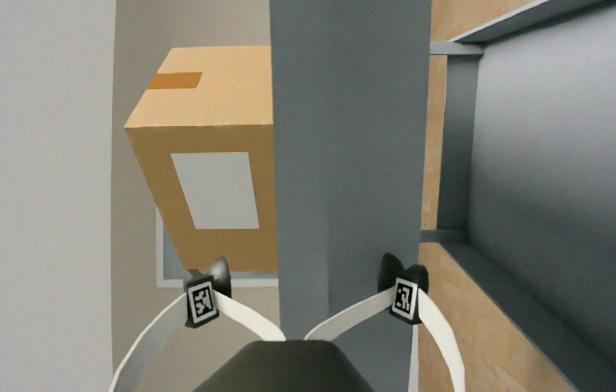

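>>> move --r2 '{"joints": {"gripper_m": -0.025}}' --blocking false --cameras '[]'

>>> wait --seconds 3 --cameras '["r2_wrist_camera", "r2_head_camera"]'

Scene clock: 992.97 s.
move: r2 moving
r1.base_odometry: x=+0.471 y=+1.322 heading=+2.870
r1.turned_by_wheels: +0.000
r1.turned_by_imu: +0.000
r1.base_tilt: forward=-1.6 right=+1.2
r1.lidar_m: 1.06 1.03 1.36 2.16 2.22 1.89 1.78 1.87 2.48 2.56 1.47 1.13
r1.base_status: not commanded
r1.joint_positions: lift_m=+0.127 arm_m=+0.000 wrist_yaw_rad=+3.089 wrist_pitch_rad=+0.002 wrist_roll_rad=+0.000 gripper_m=+0.056
r1.joint_status: not commanded
r1.measured_speeds: translate_m=+0.000 strafe_m=+0.000 rotate_rad=+0.000 lift_m=+0.000 arm_m=+0.000 wrist_yaw_rad=+0.000 wrist_pitch_rad=+0.000 wrist_roll_rad=+0.000
r1.motor_effort: lift_m=+20(20) arm_m=-4(4) wheel_0=-2(3) wheel_1=-1(1) wheel_2=+0(0)
r1.servo_current: wrist_yaw_rad=46(59) wrist_pitch_rad=39(46) wrist_roll_rad=33(59) gripper_m=46(46)
r1.hand_pose: x=-0.1125 y=+0.1024 z=+0.3046 quat_wxyz=(+0.026, -0.001, +0.000, +1.000) (m; r1's base frame)
r1.wrist_depth_mm: 136 139 - - - - - / 113 139 - - - - - / 117 140 229 - - - - / 137 162 - - - - - / 1708 - - 1708 1863 - - / 1182 1182 194 1205 191 1138 1160 / 842 759 759 167 732 778 768
r2.base_odometry: x=-0.413 y=-1.222 heading=-2.105
r2.turned_by_wheels: +0.000
r2.turned_by_imu: +0.000
r2.base_tilt: forward=-0.6 right=+0.0
r2.lidar_m: 0.42 3.20 2.34 2.23 2.34 2.75 2.68 2.80 2.62 2.50 2.60 0.40
r2.base_status: not commanded
r2.joint_positions: lift_m=+0.682 arm_m=+0.000 wrist_yaw_rad=-0.067 wrist_pitch_rad=+0.001 wrist_roll_rad=+1.569 gripper_m=+0.067
r2.joint_status: gripper_m moving
r2.measured_speeds: translate_m=+0.000 strafe_m=+0.000 rotate_rad=+0.000 lift_m=+0.000 arm_m=+0.000 wrist_yaw_rad=+0.000 wrist_pitch_rad=+0.000 wrist_roll_rad=+0.000
r2.motor_effort: lift_m=+14(14) arm_m=-7(7) wheel_0=+4(4) wheel_1=+5(5) wheel_2=-6(7)
r2.servo_current: wrist_yaw_rad=52(59) wrist_pitch_rad=39(46) wrist_roll_rad=52(52) gripper_m=124(124)
r2.contact_limits: translate_m 0.15
r2.hand_pose: x=+0.4530 y=-0.1065 z=+0.8601 quat_wxyz=(+0.707, +0.706, -0.023, -0.024) (m; r2's base frame)
r2.wrist_depth_mm: - - - 161 216 732 - / - - 512 167 223 798 - / - 480 459 174 230 - - / - - 530 181 241 842 - / - - 597 186 246 - - / - - 190 190 190 1808 - / - - - - - 1756 484
pictures: none
No camera images: "cameras" was empty.

Scene clock: 994.27 s.
earlier move: r2 done
r1.base_odometry: x=+0.471 y=+1.322 heading=+2.870
r1.turned_by_wheels: +0.000
r1.turned_by_imu: +0.000
r1.base_tilt: forward=-1.6 right=+1.3
r1.lidar_m: 1.07 1.03 1.37 2.16 2.24 1.88 1.78 1.84 2.49 2.55 1.49 1.13
r1.base_status: not commanded
r1.joint_positions: lift_m=+0.127 arm_m=+0.000 wrist_yaw_rad=+3.089 wrist_pitch_rad=+0.002 wrist_roll_rad=+0.000 gripper_m=+0.056
r1.joint_status: not commanded
r1.measured_speeds: translate_m=+0.000 strafe_m=+0.000 rotate_rad=+0.000 lift_m=+0.000 arm_m=+0.000 wrist_yaw_rad=+0.000 wrist_pitch_rad=+0.000 wrist_roll_rad=+0.000
r1.motor_effort: lift_m=+20(20) arm_m=-4(4) wheel_0=-2(3) wheel_1=-1(1) wheel_2=+0(0)
r1.servo_current: wrist_yaw_rad=52(65) wrist_pitch_rad=39(52) wrist_roll_rad=46(65) gripper_m=39(46)
r1.hand_pose: x=-0.1125 y=+0.1024 z=+0.3046 quat_wxyz=(+0.026, -0.001, +0.000, +1.000) (m; r1's base frame)
r1.wrist_depth_mm: 136 139 - - - - - / 113 139 - - - - - / 117 140 228 - - - - / 137 161 - - - - - / 1661 - - 1661 1863 - - / 1205 1182 193 1229 191 1160 1138 / 842 759 759 167 741 778 768
r2.base_odometry: x=-0.413 y=-1.222 heading=-2.105
r2.turned_by_wheels: +0.000
r2.turned_by_imu: +0.000
r2.base_tilt: forward=-0.7 right=+0.0
r2.lidar_m: 0.42 3.22 2.34 2.25 2.34 2.78 2.66 2.78 2.60 2.49 2.59 0.43
r2.base_status: not commanded
r2.joint_positions: lift_m=+0.682 arm_m=+0.000 wrist_yaw_rad=-0.066 wrist_pitch_rad=+0.001 wrist_roll_rad=+1.569 gripper_m=-0.023
r2.joint_status: all done
r2.measured_speeds: translate_m=+0.000 strafe_m=+0.000 rotate_rad=+0.000 lift_m=+0.000 arm_m=+0.000 wrist_yaw_rad=+0.000 wrist_pitch_rad=+0.000 wrist_roll_rad=+0.000
r2.motor_effort: lift_m=+14(14) arm_m=-6(7) wheel_0=+3(4) wheel_1=+4(5) wheel_2=-3(7)
r2.servo_current: wrist_yaw_rad=52(65) wrist_pitch_rad=39(46) wrist_roll_rad=52(59) gripper_m=130(254)
r2.contact_limits: translate_m 0.15
r2.hand_pose: x=+0.4530 y=-0.1064 z=+0.8601 quat_wxyz=(+0.707, +0.706, -0.023, -0.024) (m; r2's base frame)
r2.wrist_depth_mm: - - - 152 206 - - / - - 500 157 213 778 - / - 473 449 163 222 - - / - - 521 226 230 842 - / - - 615 178 239 - - / - - 187 183 179 1576 525 / - - - - - 1661 473
wait: 1.30 of 3 s (r2 has come to rest)
pictures: r2_head_camera, r2_wrist_camera
Images, in order (width x height): r2_head_camera 420x560, r2_wrist_camera 616x392.

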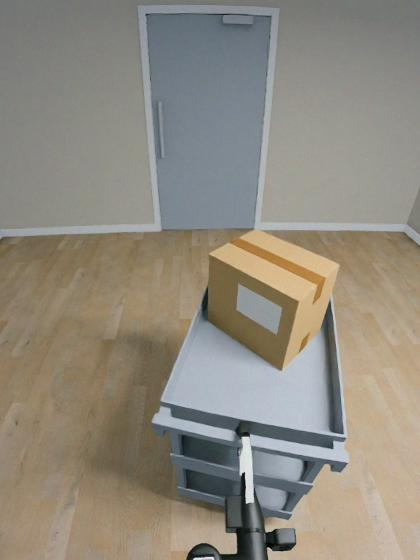

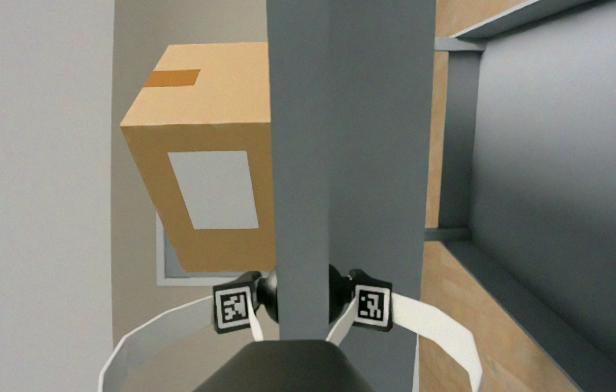

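>>> move --r2 '{"base": {"strafe_m": -0.18}, "pace": "slow", "contact_limits": {"strafe_m": 0.4}}' --blocking false --cameras '[]'

>>> wait --seconds 5 --cameras '["r2_wrist_camera", "r2_head_camera"]'

Scene clock: 1014.43 s.
move: r2 moving
r1.base_odometry: x=+0.471 y=+1.322 heading=+2.870
r1.turned_by_wheels: +0.000
r1.turned_by_imu: +0.000
r1.base_tilt: forward=-1.6 right=+1.3
r1.lidar_m: 1.06 1.03 1.37 2.15 2.24 1.88 1.79 1.84 2.49 2.54 1.46 1.11
r1.base_status: not commanded
r1.joint_positions: lift_m=+0.127 arm_m=+0.000 wrist_yaw_rad=+3.089 wrist_pitch_rad=+0.002 wrist_roll_rad=+0.000 gripper_m=+0.056
r1.joint_status: not commanded
r1.measured_speeds: translate_m=+0.000 strafe_m=+0.000 rotate_rad=+0.000 lift_m=+0.000 arm_m=+0.000 wrist_yaw_rad=+0.000 wrist_pitch_rad=+0.000 wrist_roll_rad=+0.000
r1.motor_effort: lift_m=+20(20) arm_m=-4(4) wheel_0=-2(3) wheel_1=-1(1) wheel_2=+0(0)
r1.servo_current: wrist_yaw_rad=59(59) wrist_pitch_rad=39(46) wrist_roll_rad=46(59) gripper_m=46(46)
r1.hand_pose: x=-0.1125 y=+0.1024 z=+0.3046 quat_wxyz=(+0.026, -0.001, +0.000, +1.000) (m; r1's base frame)
r1.wrist_depth_mm: 136 139 - - - - - / 113 139 - - - - - / 117 140 228 - - - - / 137 161 - - - - - / 1708 - - 1661 1863 - - / 1182 1205 193 1205 191 1160 1138 / 854 750 750 167 750 778 778
r2.base_odometry: x=-0.425 y=-1.215 heading=-2.105
r2.turned_by_wheels: +0.000
r2.turned_by_imu: +0.001
r2.base_tilt: forward=-0.7 right=+0.1
r2.lidar_m: 0.43 3.19 2.36 2.27 2.32 2.80 2.67 2.80 2.56 2.46 2.59 0.40
r2.base_status: strafe_m moving
r2.joint_positions: lift_m=+0.682 arm_m=+0.000 wrist_yaw_rad=-0.063 wrist_pitch_rad=+0.001 wrist_roll_rad=+1.569 gripper_m=-0.024
r2.joint_status: not commanded
r2.measured_speeds: translate_m=+0.000 strafe_m=-0.057 rotate_rad=-0.002 lift_m=+0.000 arm_m=+0.000 wrist_yaw_rad=+0.000 wrist_pitch_rad=+0.000 wrist_roll_rad=+0.000
r2.motor_effort: lift_m=+14(14) arm_m=-7(7) wheel_0=+11(13) wheel_1=-6(8) wheel_2=+0(3)
r2.servo_current: wrist_yaw_rad=59(59) wrist_pitch_rad=39(46) wrist_roll_rad=33(59) gripper_m=111(130)
r2.contact_limits: strafe_m 0.4
r2.hand_pose: x=+0.4533 y=-0.1055 z=+0.8601 quat_wxyz=(+0.707, +0.706, -0.022, -0.023) (m; r2's base frame)
r2.wrist_depth_mm: - - - 151 206 - - / - - 504 157 213 778 - / - 469 449 163 221 - - / - - 517 226 229 842 - / - - 603 177 238 - - / - - 187 182 179 1661 - / - - - - - 1756 480
pictures: none
No camera images: "cameras" was empty.

Scene clock: 1016.87 s.
earlier move: r2 done
r1.base_odometry: x=+0.471 y=+1.322 heading=+2.870
r1.turned_by_wheels: +0.000
r1.turned_by_imu: +0.000
r1.base_tilt: forward=-1.6 right=+1.3
r1.lidar_m: 1.06 1.02 1.38 2.17 2.24 1.88 1.76 1.86 2.50 2.52 1.49 1.13
r1.base_status: not commanded
r1.joint_positions: lift_m=+0.127 arm_m=+0.000 wrist_yaw_rad=+3.089 wrist_pitch_rad=+0.002 wrist_roll_rad=+0.000 gripper_m=+0.056
r1.joint_status: not commanded
r1.measured_speeds: translate_m=+0.000 strafe_m=+0.000 rotate_rad=+0.000 lift_m=+0.000 arm_m=+0.000 wrist_yaw_rad=+0.000 wrist_pitch_rad=+0.000 wrist_roll_rad=+0.000
r1.motor_effort: lift_m=+20(20) arm_m=-4(4) wheel_0=-3(3) wheel_1=-1(1) wheel_2=+0(0)
r1.servo_current: wrist_yaw_rad=46(65) wrist_pitch_rad=39(52) wrist_roll_rad=33(65) gripper_m=46(52)
r1.hand_pose: x=-0.1125 y=+0.1024 z=+0.3046 quat_wxyz=(+0.026, -0.001, +0.000, +1.000) (m; r1's base frame)
r1.wrist_depth_mm: 136 138 - - - - - / 113 139 - - - - - / 118 140 228 - - - - / 137 161 - - - - - / 1708 - - 1618 1983 - - / 1160 1205 193 1182 191 1160 1138 / 854 759 759 167 741 778 768
r2.base_odometry: x=-0.568 y=-1.130 heading=-2.105
r2.turned_by_wheels: +0.000
r2.turned_by_imu: +0.001
r2.base_tilt: forward=-0.6 right=+0.1
r2.lidar_m: 0.39 0.41 2.52 2.41 2.51 2.79 2.68 2.76 2.41 2.33 2.42 0.43
r2.base_status: done
r2.joint_positions: lift_m=+0.682 arm_m=+0.000 wrist_yaw_rad=-0.063 wrist_pitch_rad=+0.002 wrist_roll_rad=+1.569 gripper_m=-0.024
r2.joint_status: not commanded
r2.measured_speeds: translate_m=+0.000 strafe_m=+0.000 rotate_rad=+0.000 lift_m=+0.000 arm_m=+0.000 wrist_yaw_rad=+0.000 wrist_pitch_rad=+0.000 wrist_roll_rad=+0.000
r2.motor_effort: lift_m=+16(16) arm_m=-4(7) wheel_0=+5(13) wheel_1=-3(8) wheel_2=-2(3)
r2.servo_current: wrist_yaw_rad=33(59) wrist_pitch_rad=39(46) wrist_roll_rad=52(59) gripper_m=78(130)
r2.contact_limits: strafe_m 0.4
r2.hand_pose: x=+0.4532 y=-0.1055 z=+0.8597 quat_wxyz=(+0.707, +0.706, -0.022, -0.023) (m; r2's base frame)
r2.wrist_depth_mm: - - - 174 235 1661 1182 / - - - 233 235 1661 - / - - 580 173 234 809 - / - 480 466 173 233 820 - / - - 500 172 231 831 - / - - 189 172 180 - - / - - - - 230 1618 -
wait: 2.43 of 5 s (r2 has come to rest)
pictures: r2_head_camera, r2_wrist_camera
Images, in order (width x height): r2_head_camera 420x560, r2_wrist_camera 616x392.

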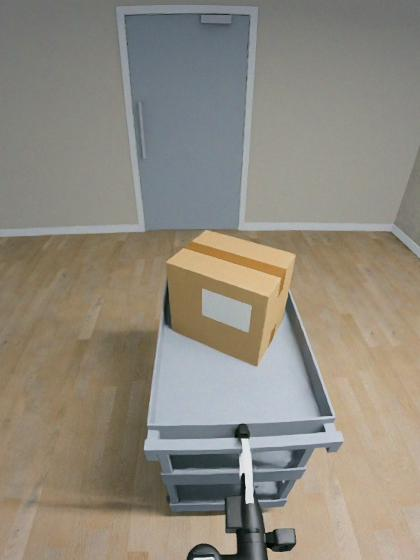

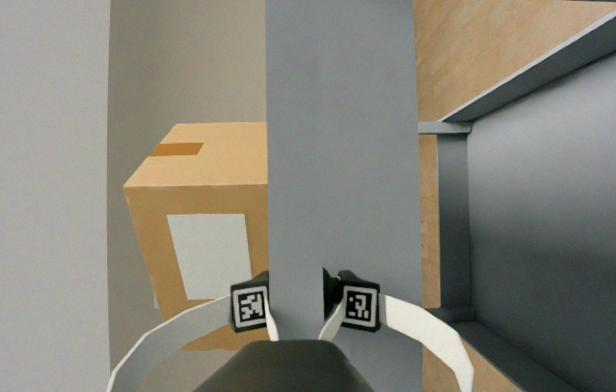

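>>> move --r2 '{"base": {"strafe_m": -0.27}, "pace": "slow", "contact_limits": {"strafe_m": 0.4}}' --blocking false --cameras '[]'

>>> wait --seconds 6 --cameras '["r2_wrist_camera", "r2_head_camera"]'

Scene clock: 1042.13 s.
move: r2 moving
r1.base_odometry: x=+0.471 y=+1.322 heading=+2.870
r1.turned_by_wheels: +0.000
r1.turned_by_imu: +0.000
r1.base_tilt: forward=-1.6 right=+1.3
r1.lidar_m: 1.06 1.02 1.37 2.17 2.22 1.90 1.78 1.83 2.46 2.52 1.46 1.10
r1.base_status: not commanded
r1.joint_positions: lift_m=+0.127 arm_m=+0.000 wrist_yaw_rad=+3.089 wrist_pitch_rad=+0.002 wrist_roll_rad=+0.000 gripper_m=+0.056
r1.joint_status: not commanded
r1.measured_speeds: translate_m=+0.000 strafe_m=+0.000 rotate_rad=+0.000 lift_m=+0.000 arm_m=+0.000 wrist_yaw_rad=+0.000 wrist_pitch_rad=+0.000 wrist_roll_rad=+0.000
r1.motor_effort: lift_m=+20(20) arm_m=-4(4) wheel_0=-2(3) wheel_1=-1(1) wheel_2=+0(0)
r1.servo_current: wrist_yaw_rad=39(65) wrist_pitch_rad=39(46) wrist_roll_rad=52(72) gripper_m=39(46)
r1.hand_pose: x=-0.1125 y=+0.1024 z=+0.3046 quat_wxyz=(+0.026, -0.001, +0.000, +1.000) (m; r1's base frame)
r1.wrist_depth_mm: 136 138 - - - - - / 113 140 - - - - - / 117 139 228 - - - - / 137 161 - - - - - / 1618 - - 1618 1863 - - / 1182 1205 193 1182 190 1160 1138 / 854 750 741 167 741 768 759
r2.base_odometry: x=-0.580 y=-1.123 heading=-2.105
r2.turned_by_wheels: +0.000
r2.turned_by_imu: +0.001
r2.base_tilt: forward=-0.6 right=+0.1
r2.lidar_m: 0.38 0.43 2.56 2.44 2.54 2.77 2.67 2.79 2.39 2.30 2.40 0.44
r2.base_status: strafe_m moving
r2.joint_positions: lift_m=+0.682 arm_m=+0.000 wrist_yaw_rad=-0.063 wrist_pitch_rad=+0.002 wrist_roll_rad=+1.569 gripper_m=-0.024
r2.joint_status: not commanded
r2.measured_speeds: translate_m=+0.000 strafe_m=-0.058 rotate_rad=+0.000 lift_m=+0.000 arm_m=+0.000 wrist_yaw_rad=+0.000 wrist_pitch_rad=+0.000 wrist_roll_rad=+0.000
r2.motor_effort: lift_m=+16(16) arm_m=-3(4) wheel_0=+7(13) wheel_1=-6(8) wheel_2=+1(2)
r2.servo_current: wrist_yaw_rad=46(65) wrist_pitch_rad=39(46) wrist_roll_rad=52(59) gripper_m=85(85)
r2.contact_limits: strafe_m 0.4
r2.hand_pose: x=+0.4532 y=-0.1055 z=+0.8597 quat_wxyz=(+0.707, +0.706, -0.022, -0.023) (m; r2's base frame)
r2.wrist_depth_mm: - - - 176 237 1708 1182 / - - - 235 236 1708 - / - - 591 175 235 842 - / - 492 466 174 234 842 - / - - 496 173 232 831 - / - - 187 172 179 - - / - - 603 - 231 1576 -
pictures: none
No camera images: "cameras" was empty.

Scene clock: 1045.47 s.
earlier move: r2 done
r1.base_odometry: x=+0.471 y=+1.322 heading=+2.870
r1.turned_by_wheels: +0.000
r1.turned_by_imu: +0.000
r1.base_tilt: forward=-1.6 right=+1.3
r1.lidar_m: 1.05 1.03 1.37 2.16 2.24 1.88 1.78 1.84 2.50 2.54 1.46 1.14
r1.base_status: not commanded
r1.joint_positions: lift_m=+0.127 arm_m=+0.000 wrist_yaw_rad=+3.089 wrist_pitch_rad=+0.002 wrist_roll_rad=+0.000 gripper_m=+0.056
r1.joint_status: not commanded
r1.measured_speeds: translate_m=+0.000 strafe_m=+0.000 rotate_rad=+0.000 lift_m=+0.000 arm_m=+0.000 wrist_yaw_rad=+0.000 wrist_pitch_rad=+0.000 wrist_roll_rad=+0.000
r1.motor_effort: lift_m=+20(20) arm_m=-4(4) wheel_0=-2(3) wheel_1=-1(1) wheel_2=+0(0)
r1.servo_current: wrist_yaw_rad=59(65) wrist_pitch_rad=39(46) wrist_roll_rad=39(78) gripper_m=46(46)
r1.hand_pose: x=-0.1125 y=+0.1024 z=+0.3046 quat_wxyz=(+0.026, -0.001, +0.000, +1.000) (m; r1's base frame)
r1.wrist_depth_mm: 136 139 - - - - - / 113 139 - - - - - / 117 140 229 - - - - / 137 161 - - - - - / 1661 - - 1661 1983 - - / 1160 1182 193 1182 190 1160 1160 / 831 750 750 167 732 778 778
r2.base_odometry: x=-0.800 y=-0.993 heading=-2.105
r2.turned_by_wheels: +0.000
r2.turned_by_imu: +0.000
r2.base_tilt: forward=-0.7 right=+0.1
r2.lidar_m: 0.31 0.32 2.82 2.69 2.81 2.80 2.68 2.78 2.15 2.05 2.15 0.46
r2.base_status: done
r2.joint_positions: lift_m=+0.682 arm_m=+0.000 wrist_yaw_rad=-0.064 wrist_pitch_rad=+0.002 wrist_roll_rad=+1.570 gripper_m=-0.024
r2.joint_status: not commanded
r2.measured_speeds: translate_m=+0.000 strafe_m=+0.000 rotate_rad=+0.000 lift_m=+0.000 arm_m=+0.000 wrist_yaw_rad=+0.000 wrist_pitch_rad=+0.000 wrist_roll_rad=+0.000
r2.motor_effort: lift_m=+16(16) arm_m=-4(4) wheel_0=+5(13) wheel_1=-3(9) wheel_2=+0(2)
r2.servo_current: wrist_yaw_rad=52(65) wrist_pitch_rad=46(46) wrist_roll_rad=46(65) gripper_m=78(91)
r2.contact_limits: strafe_m 0.4
r2.hand_pose: x=+0.4532 y=-0.1056 z=+0.8597 quat_wxyz=(+0.707, +0.706, -0.022, -0.023) (m; r2's base frame)
r2.wrist_depth_mm: - - - 268 - 1537 1098 / - - - 291 320 338 338 / - - - 270 282 1708 496 / - - - 255 263 1661 - / - - 569 185 242 842 - / - 459 187 169 180 - - / - - 466 - 216 - -
wait: 3.33 of 6 s (r2 has come to rest)
pictures: r2_head_camera, r2_wrist_camera
Images, in order (width x height): r2_head_camera 420x560, r2_wrist_camera 616x392.

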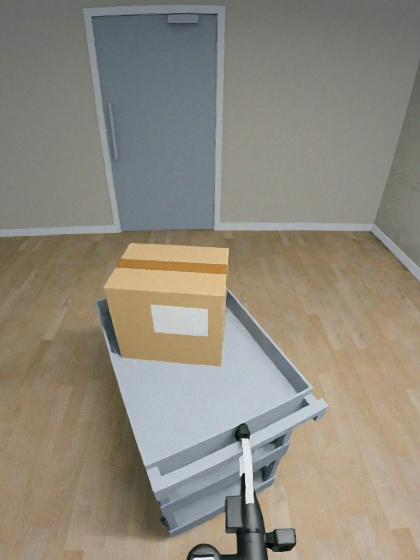

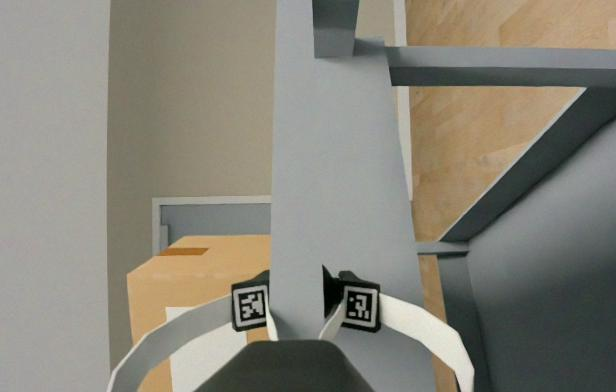

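>>> move --r2 '{"base": {"translate_m": 0.32, "strafe_m": 0.142}, "pace": "slow", "contact_limits": {"translate_m": 0.5, "strafe_m": 0.5}}' --blocking false --cameras '[]'

>>> wait --seconds 8 --cameras '["r2_wrist_camera", "r2_head_camera"]'

r2: "contact_limits": translate_m and strafe_m are given together and make one move, which takes one limit: state it under one of them only
Scene clock: 1058.10 s.
r1.base_odometry: x=+0.471 y=+1.322 heading=+2.870
r1.turned_by_wheels: +0.000
r1.turned_by_imu: +0.000
r1.base_tilt: forward=-1.6 right=+1.3
r1.lidar_m: 1.05 1.03 1.35 2.15 2.23 1.88 1.79 1.85 2.48 2.55 1.44 1.12
r1.base_status: not commanded
r1.joint_positions: lift_m=+0.127 arm_m=+0.000 wrist_yaw_rad=+3.089 wrist_pitch_rad=+0.002 wrist_roll_rad=+0.000 gripper_m=+0.056
r1.joint_status: not commanded
r1.measured_speeds: translate_m=+0.000 strafe_m=+0.000 rotate_rad=+0.000 lift_m=+0.000 arm_m=+0.000 wrist_yaw_rad=+0.000 wrist_pitch_rad=+0.000 wrist_roll_rad=+0.000
r1.motor_effort: lift_m=+20(20) arm_m=-4(4) wheel_0=-2(3) wheel_1=-1(1) wheel_2=+0(0)
r1.servo_current: wrist_yaw_rad=46(65) wrist_pitch_rad=46(46) wrist_roll_rad=39(78) gripper_m=46(46)
r1.hand_pose: x=-0.1125 y=+0.1024 z=+0.3046 quat_wxyz=(+0.026, -0.001, +0.000, +1.000) (m; r1's base frame)
r1.wrist_depth_mm: 136 139 - - - - - / 113 139 - - - - - / 118 139 229 - - - - / 137 161 - - - - - / 1661 - - 1661 1921 - - / 1182 1182 193 1205 190 1205 1160 / 842 750 750 167 741 778 778
r2.base_odometry: x=-0.800 y=-0.993 heading=-2.105
r2.turned_by_wheels: +0.000
r2.turned_by_imu: +0.000
r2.base_tilt: forward=-0.6 right=+0.0
r2.lidar_m: 0.31 0.33 2.79 2.71 2.78 2.78 2.64 2.78 2.12 2.06 2.16 0.45
r2.base_status: done
r2.joint_positions: lift_m=+0.682 arm_m=+0.000 wrist_yaw_rad=-0.064 wrist_pitch_rad=+0.002 wrist_roll_rad=+1.570 gripper_m=-0.024
r2.joint_status: not commanded
r2.measured_speeds: translate_m=+0.000 strafe_m=+0.000 rotate_rad=+0.000 lift_m=+0.000 arm_m=+0.000 wrist_yaw_rad=+0.000 wrist_pitch_rad=+0.000 wrist_roll_rad=+0.000
r2.motor_effort: lift_m=+16(16) arm_m=-4(4) wheel_0=+5(13) wheel_1=-3(9) wheel_2=+0(2)
r2.servo_current: wrist_yaw_rad=59(65) wrist_pitch_rad=46(46) wrist_roll_rad=52(65) gripper_m=85(91)
r2.contact_limits: strafe_m 0.4
r2.hand_pose: x=+0.4532 y=-0.1056 z=+0.8597 quat_wxyz=(+0.707, +0.706, -0.022, -0.023) (m; r2's base frame)
r2.wrist_depth_mm: - - - 268 - 1576 1098 / - - - 291 322 340 338 / - - - 271 282 1708 496 / - - - 255 264 1708 - / - - 559 185 242 831 - / - 459 189 169 180 - - / - - 462 - 215 - -
pictures: none

not run: a call was refused earlier in this reply.

>>> move --r2 '{"base": {"translate_m": 0.32, "strafe_m": 0.142}, "pace": "slow", "contact_limits": {"translate_m": 0.5}}' --blocking false --cameras '[]'

>>> wait --seconds 8 --cameras '["r2_wrist_camera", "r2_head_camera"]'

Scene clock: 1062.30 s.
move: r2 moving
r1.base_odometry: x=+0.471 y=+1.322 heading=+2.870
r1.turned_by_wheels: +0.000
r1.turned_by_imu: +0.000
r1.base_tilt: forward=-1.6 right=+1.3
r1.lidar_m: 1.04 1.03 1.36 2.14 2.22 1.90 1.78 1.85 2.47 2.54 1.48 1.13
r1.base_status: not commanded
r1.joint_positions: lift_m=+0.127 arm_m=+0.000 wrist_yaw_rad=+3.089 wrist_pitch_rad=+0.002 wrist_roll_rad=+0.000 gripper_m=+0.056
r1.joint_status: not commanded
r1.measured_speeds: translate_m=+0.000 strafe_m=+0.000 rotate_rad=+0.000 lift_m=+0.000 arm_m=+0.000 wrist_yaw_rad=+0.000 wrist_pitch_rad=+0.000 wrist_roll_rad=+0.000
r1.motor_effort: lift_m=+20(20) arm_m=-4(4) wheel_0=-2(3) wheel_1=+0(1) wheel_2=+0(0)
r1.servo_current: wrist_yaw_rad=52(65) wrist_pitch_rad=39(52) wrist_roll_rad=46(59) gripper_m=39(46)
r1.hand_pose: x=-0.1125 y=+0.1024 z=+0.3046 quat_wxyz=(+0.026, -0.001, +0.000, +1.000) (m; r1's base frame)
r1.wrist_depth_mm: 136 139 - - - - - / 113 139 - - - - - / 117 139 228 - - - - / 137 161 - - - - - / 1661 - - 1661 1921 - - / 1182 1205 193 1182 190 1160 1138 / 854 741 759 166 732 768 768
r2.base_odometry: x=-0.801 y=-1.006 heading=-2.105
r2.turned_by_wheels: +0.000
r2.turned_by_imu: +0.000
r2.base_tilt: forward=-0.7 right=+0.1
r2.lidar_m: 0.31 0.33 2.81 2.69 2.77 2.81 2.70 2.77 2.14 2.05 2.15 0.44
r2.base_status: translate_m moving; strafe_m moving
r2.joint_positions: lift_m=+0.682 arm_m=+0.000 wrist_yaw_rad=-0.070 wrist_pitch_rad=+0.002 wrist_roll_rad=+1.570 gripper_m=-0.024
r2.joint_status: not commanded
r2.measured_speeds: translate_m=+0.048 strafe_m=+0.021 rotate_rad=-0.001 lift_m=+0.000 arm_m=+0.000 wrist_yaw_rad=-0.012 wrist_pitch_rad=+0.000 wrist_roll_rad=+0.000
r2.motor_effort: lift_m=+16(16) arm_m=-3(4) wheel_0=+1(9) wheel_1=+7(8) wheel_2=-13(14)
r2.servo_current: wrist_yaw_rad=46(52) wrist_pitch_rad=39(46) wrist_roll_rad=39(59) gripper_m=78(91)
r2.contact_limits: translate_m 0.5
r2.hand_pose: x=+0.4525 y=-0.1074 z=+0.8597 quat_wxyz=(+0.707, +0.706, -0.024, -0.026) (m; r2's base frame)
r2.wrist_depth_mm: - - - 278 - 1661 1118 / - - - 297 324 338 336 / - - - 273 287 1661 500 / - - - 253 265 1808 - / - - 615 185 241 831 - / - 455 188 167 180 - - / - 462 459 - 213 - -
pictures: none
No camera images: "cameras" was empty.

Scene clock: 1066.50 s.
earlier move: r2 done
r1.base_odometry: x=+0.471 y=+1.322 heading=+2.870
r1.turned_by_wheels: +0.000
r1.turned_by_imu: +0.000
r1.base_tilt: forward=-1.6 right=+1.3
r1.lidar_m: 1.06 1.04 1.36 2.15 2.24 1.89 1.77 1.87 2.46 2.52 1.49 1.12
r1.base_status: not commanded
r1.joint_positions: lift_m=+0.127 arm_m=+0.000 wrist_yaw_rad=+3.089 wrist_pitch_rad=+0.002 wrist_roll_rad=+0.000 gripper_m=+0.056
r1.joint_status: not commanded
r1.measured_speeds: translate_m=+0.000 strafe_m=+0.000 rotate_rad=+0.000 lift_m=+0.000 arm_m=+0.000 wrist_yaw_rad=+0.000 wrist_pitch_rad=+0.000 wrist_roll_rad=+0.000
r1.motor_effort: lift_m=+20(20) arm_m=-4(4) wheel_0=-2(3) wheel_1=-1(1) wheel_2=+0(0)
r1.servo_current: wrist_yaw_rad=39(72) wrist_pitch_rad=46(52) wrist_roll_rad=46(72) gripper_m=39(46)
r1.hand_pose: x=-0.1125 y=+0.1024 z=+0.3046 quat_wxyz=(+0.026, -0.001, +0.000, +1.000) (m; r1's base frame)
r1.wrist_depth_mm: 136 138 - - - - - / 113 139 - - - - - / 117 140 228 - - - - / 137 161 - - - - - / 1708 - - 1708 1863 - - / 1205 1205 193 1205 191 1182 1138 / 854 750 750 167 741 778 778
r2.base_odometry: x=-0.841 y=-1.341 heading=-2.105
r2.turned_by_wheels: +0.000
r2.turned_by_imu: +0.000
r2.base_tilt: forward=-0.6 right=+0.1
r2.lidar_m: 0.33 0.35 2.67 2.55 2.63 3.09 3.01 3.10 2.29 2.18 2.28 0.47
r2.base_status: done
r2.joint_positions: lift_m=+0.682 arm_m=+0.000 wrist_yaw_rad=-0.071 wrist_pitch_rad=+0.002 wrist_roll_rad=+1.570 gripper_m=-0.024
r2.joint_status: not commanded
r2.measured_speeds: translate_m=+0.000 strafe_m=+0.000 rotate_rad=+0.000 lift_m=+0.000 arm_m=+0.000 wrist_yaw_rad=+0.000 wrist_pitch_rad=+0.000 wrist_roll_rad=+0.000
r2.motor_effort: lift_m=+16(16) arm_m=-4(4) wheel_0=+3(9) wheel_1=+4(9) wheel_2=-6(15)
r2.servo_current: wrist_yaw_rad=59(65) wrist_pitch_rad=46(46) wrist_roll_rad=59(65) gripper_m=78(91)
r2.contact_limits: translate_m 0.5
r2.hand_pose: x=+0.4524 y=-0.1076 z=+0.8597 quat_wxyz=(+0.707, +0.706, -0.024, -0.026) (m; r2's base frame)
r2.wrist_depth_mm: - - - 270 304 307 310 / - - - 276 286 1618 1182 / - - - 262 270 1708 500 / - - - 192 252 788 - / - - 466 181 238 820 - / - - 189 169 181 - - / - 492 480 - 217 - -
wait: 4.20 of 8 s (r2 has come to rest)
pictures: r2_head_camera, r2_wrist_camera
Images, in order (width x height): r2_head_camera 420x560, r2_wrist_camera 616x392.

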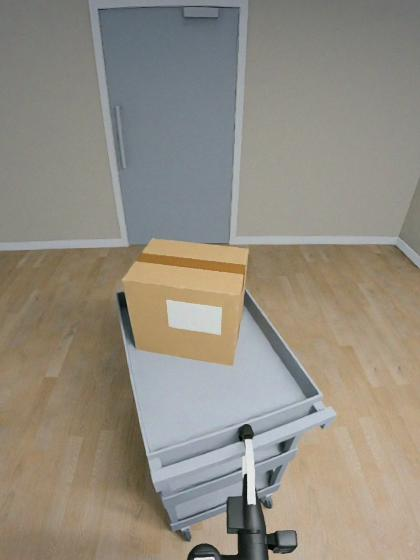

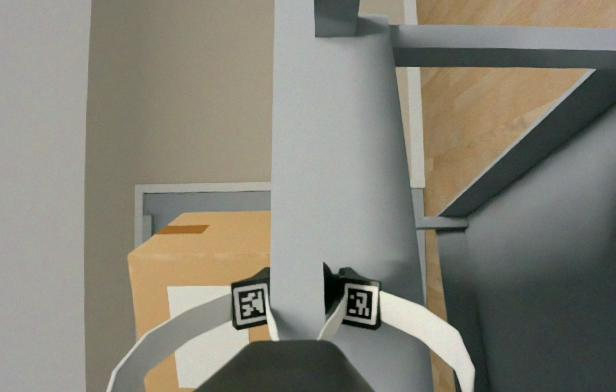

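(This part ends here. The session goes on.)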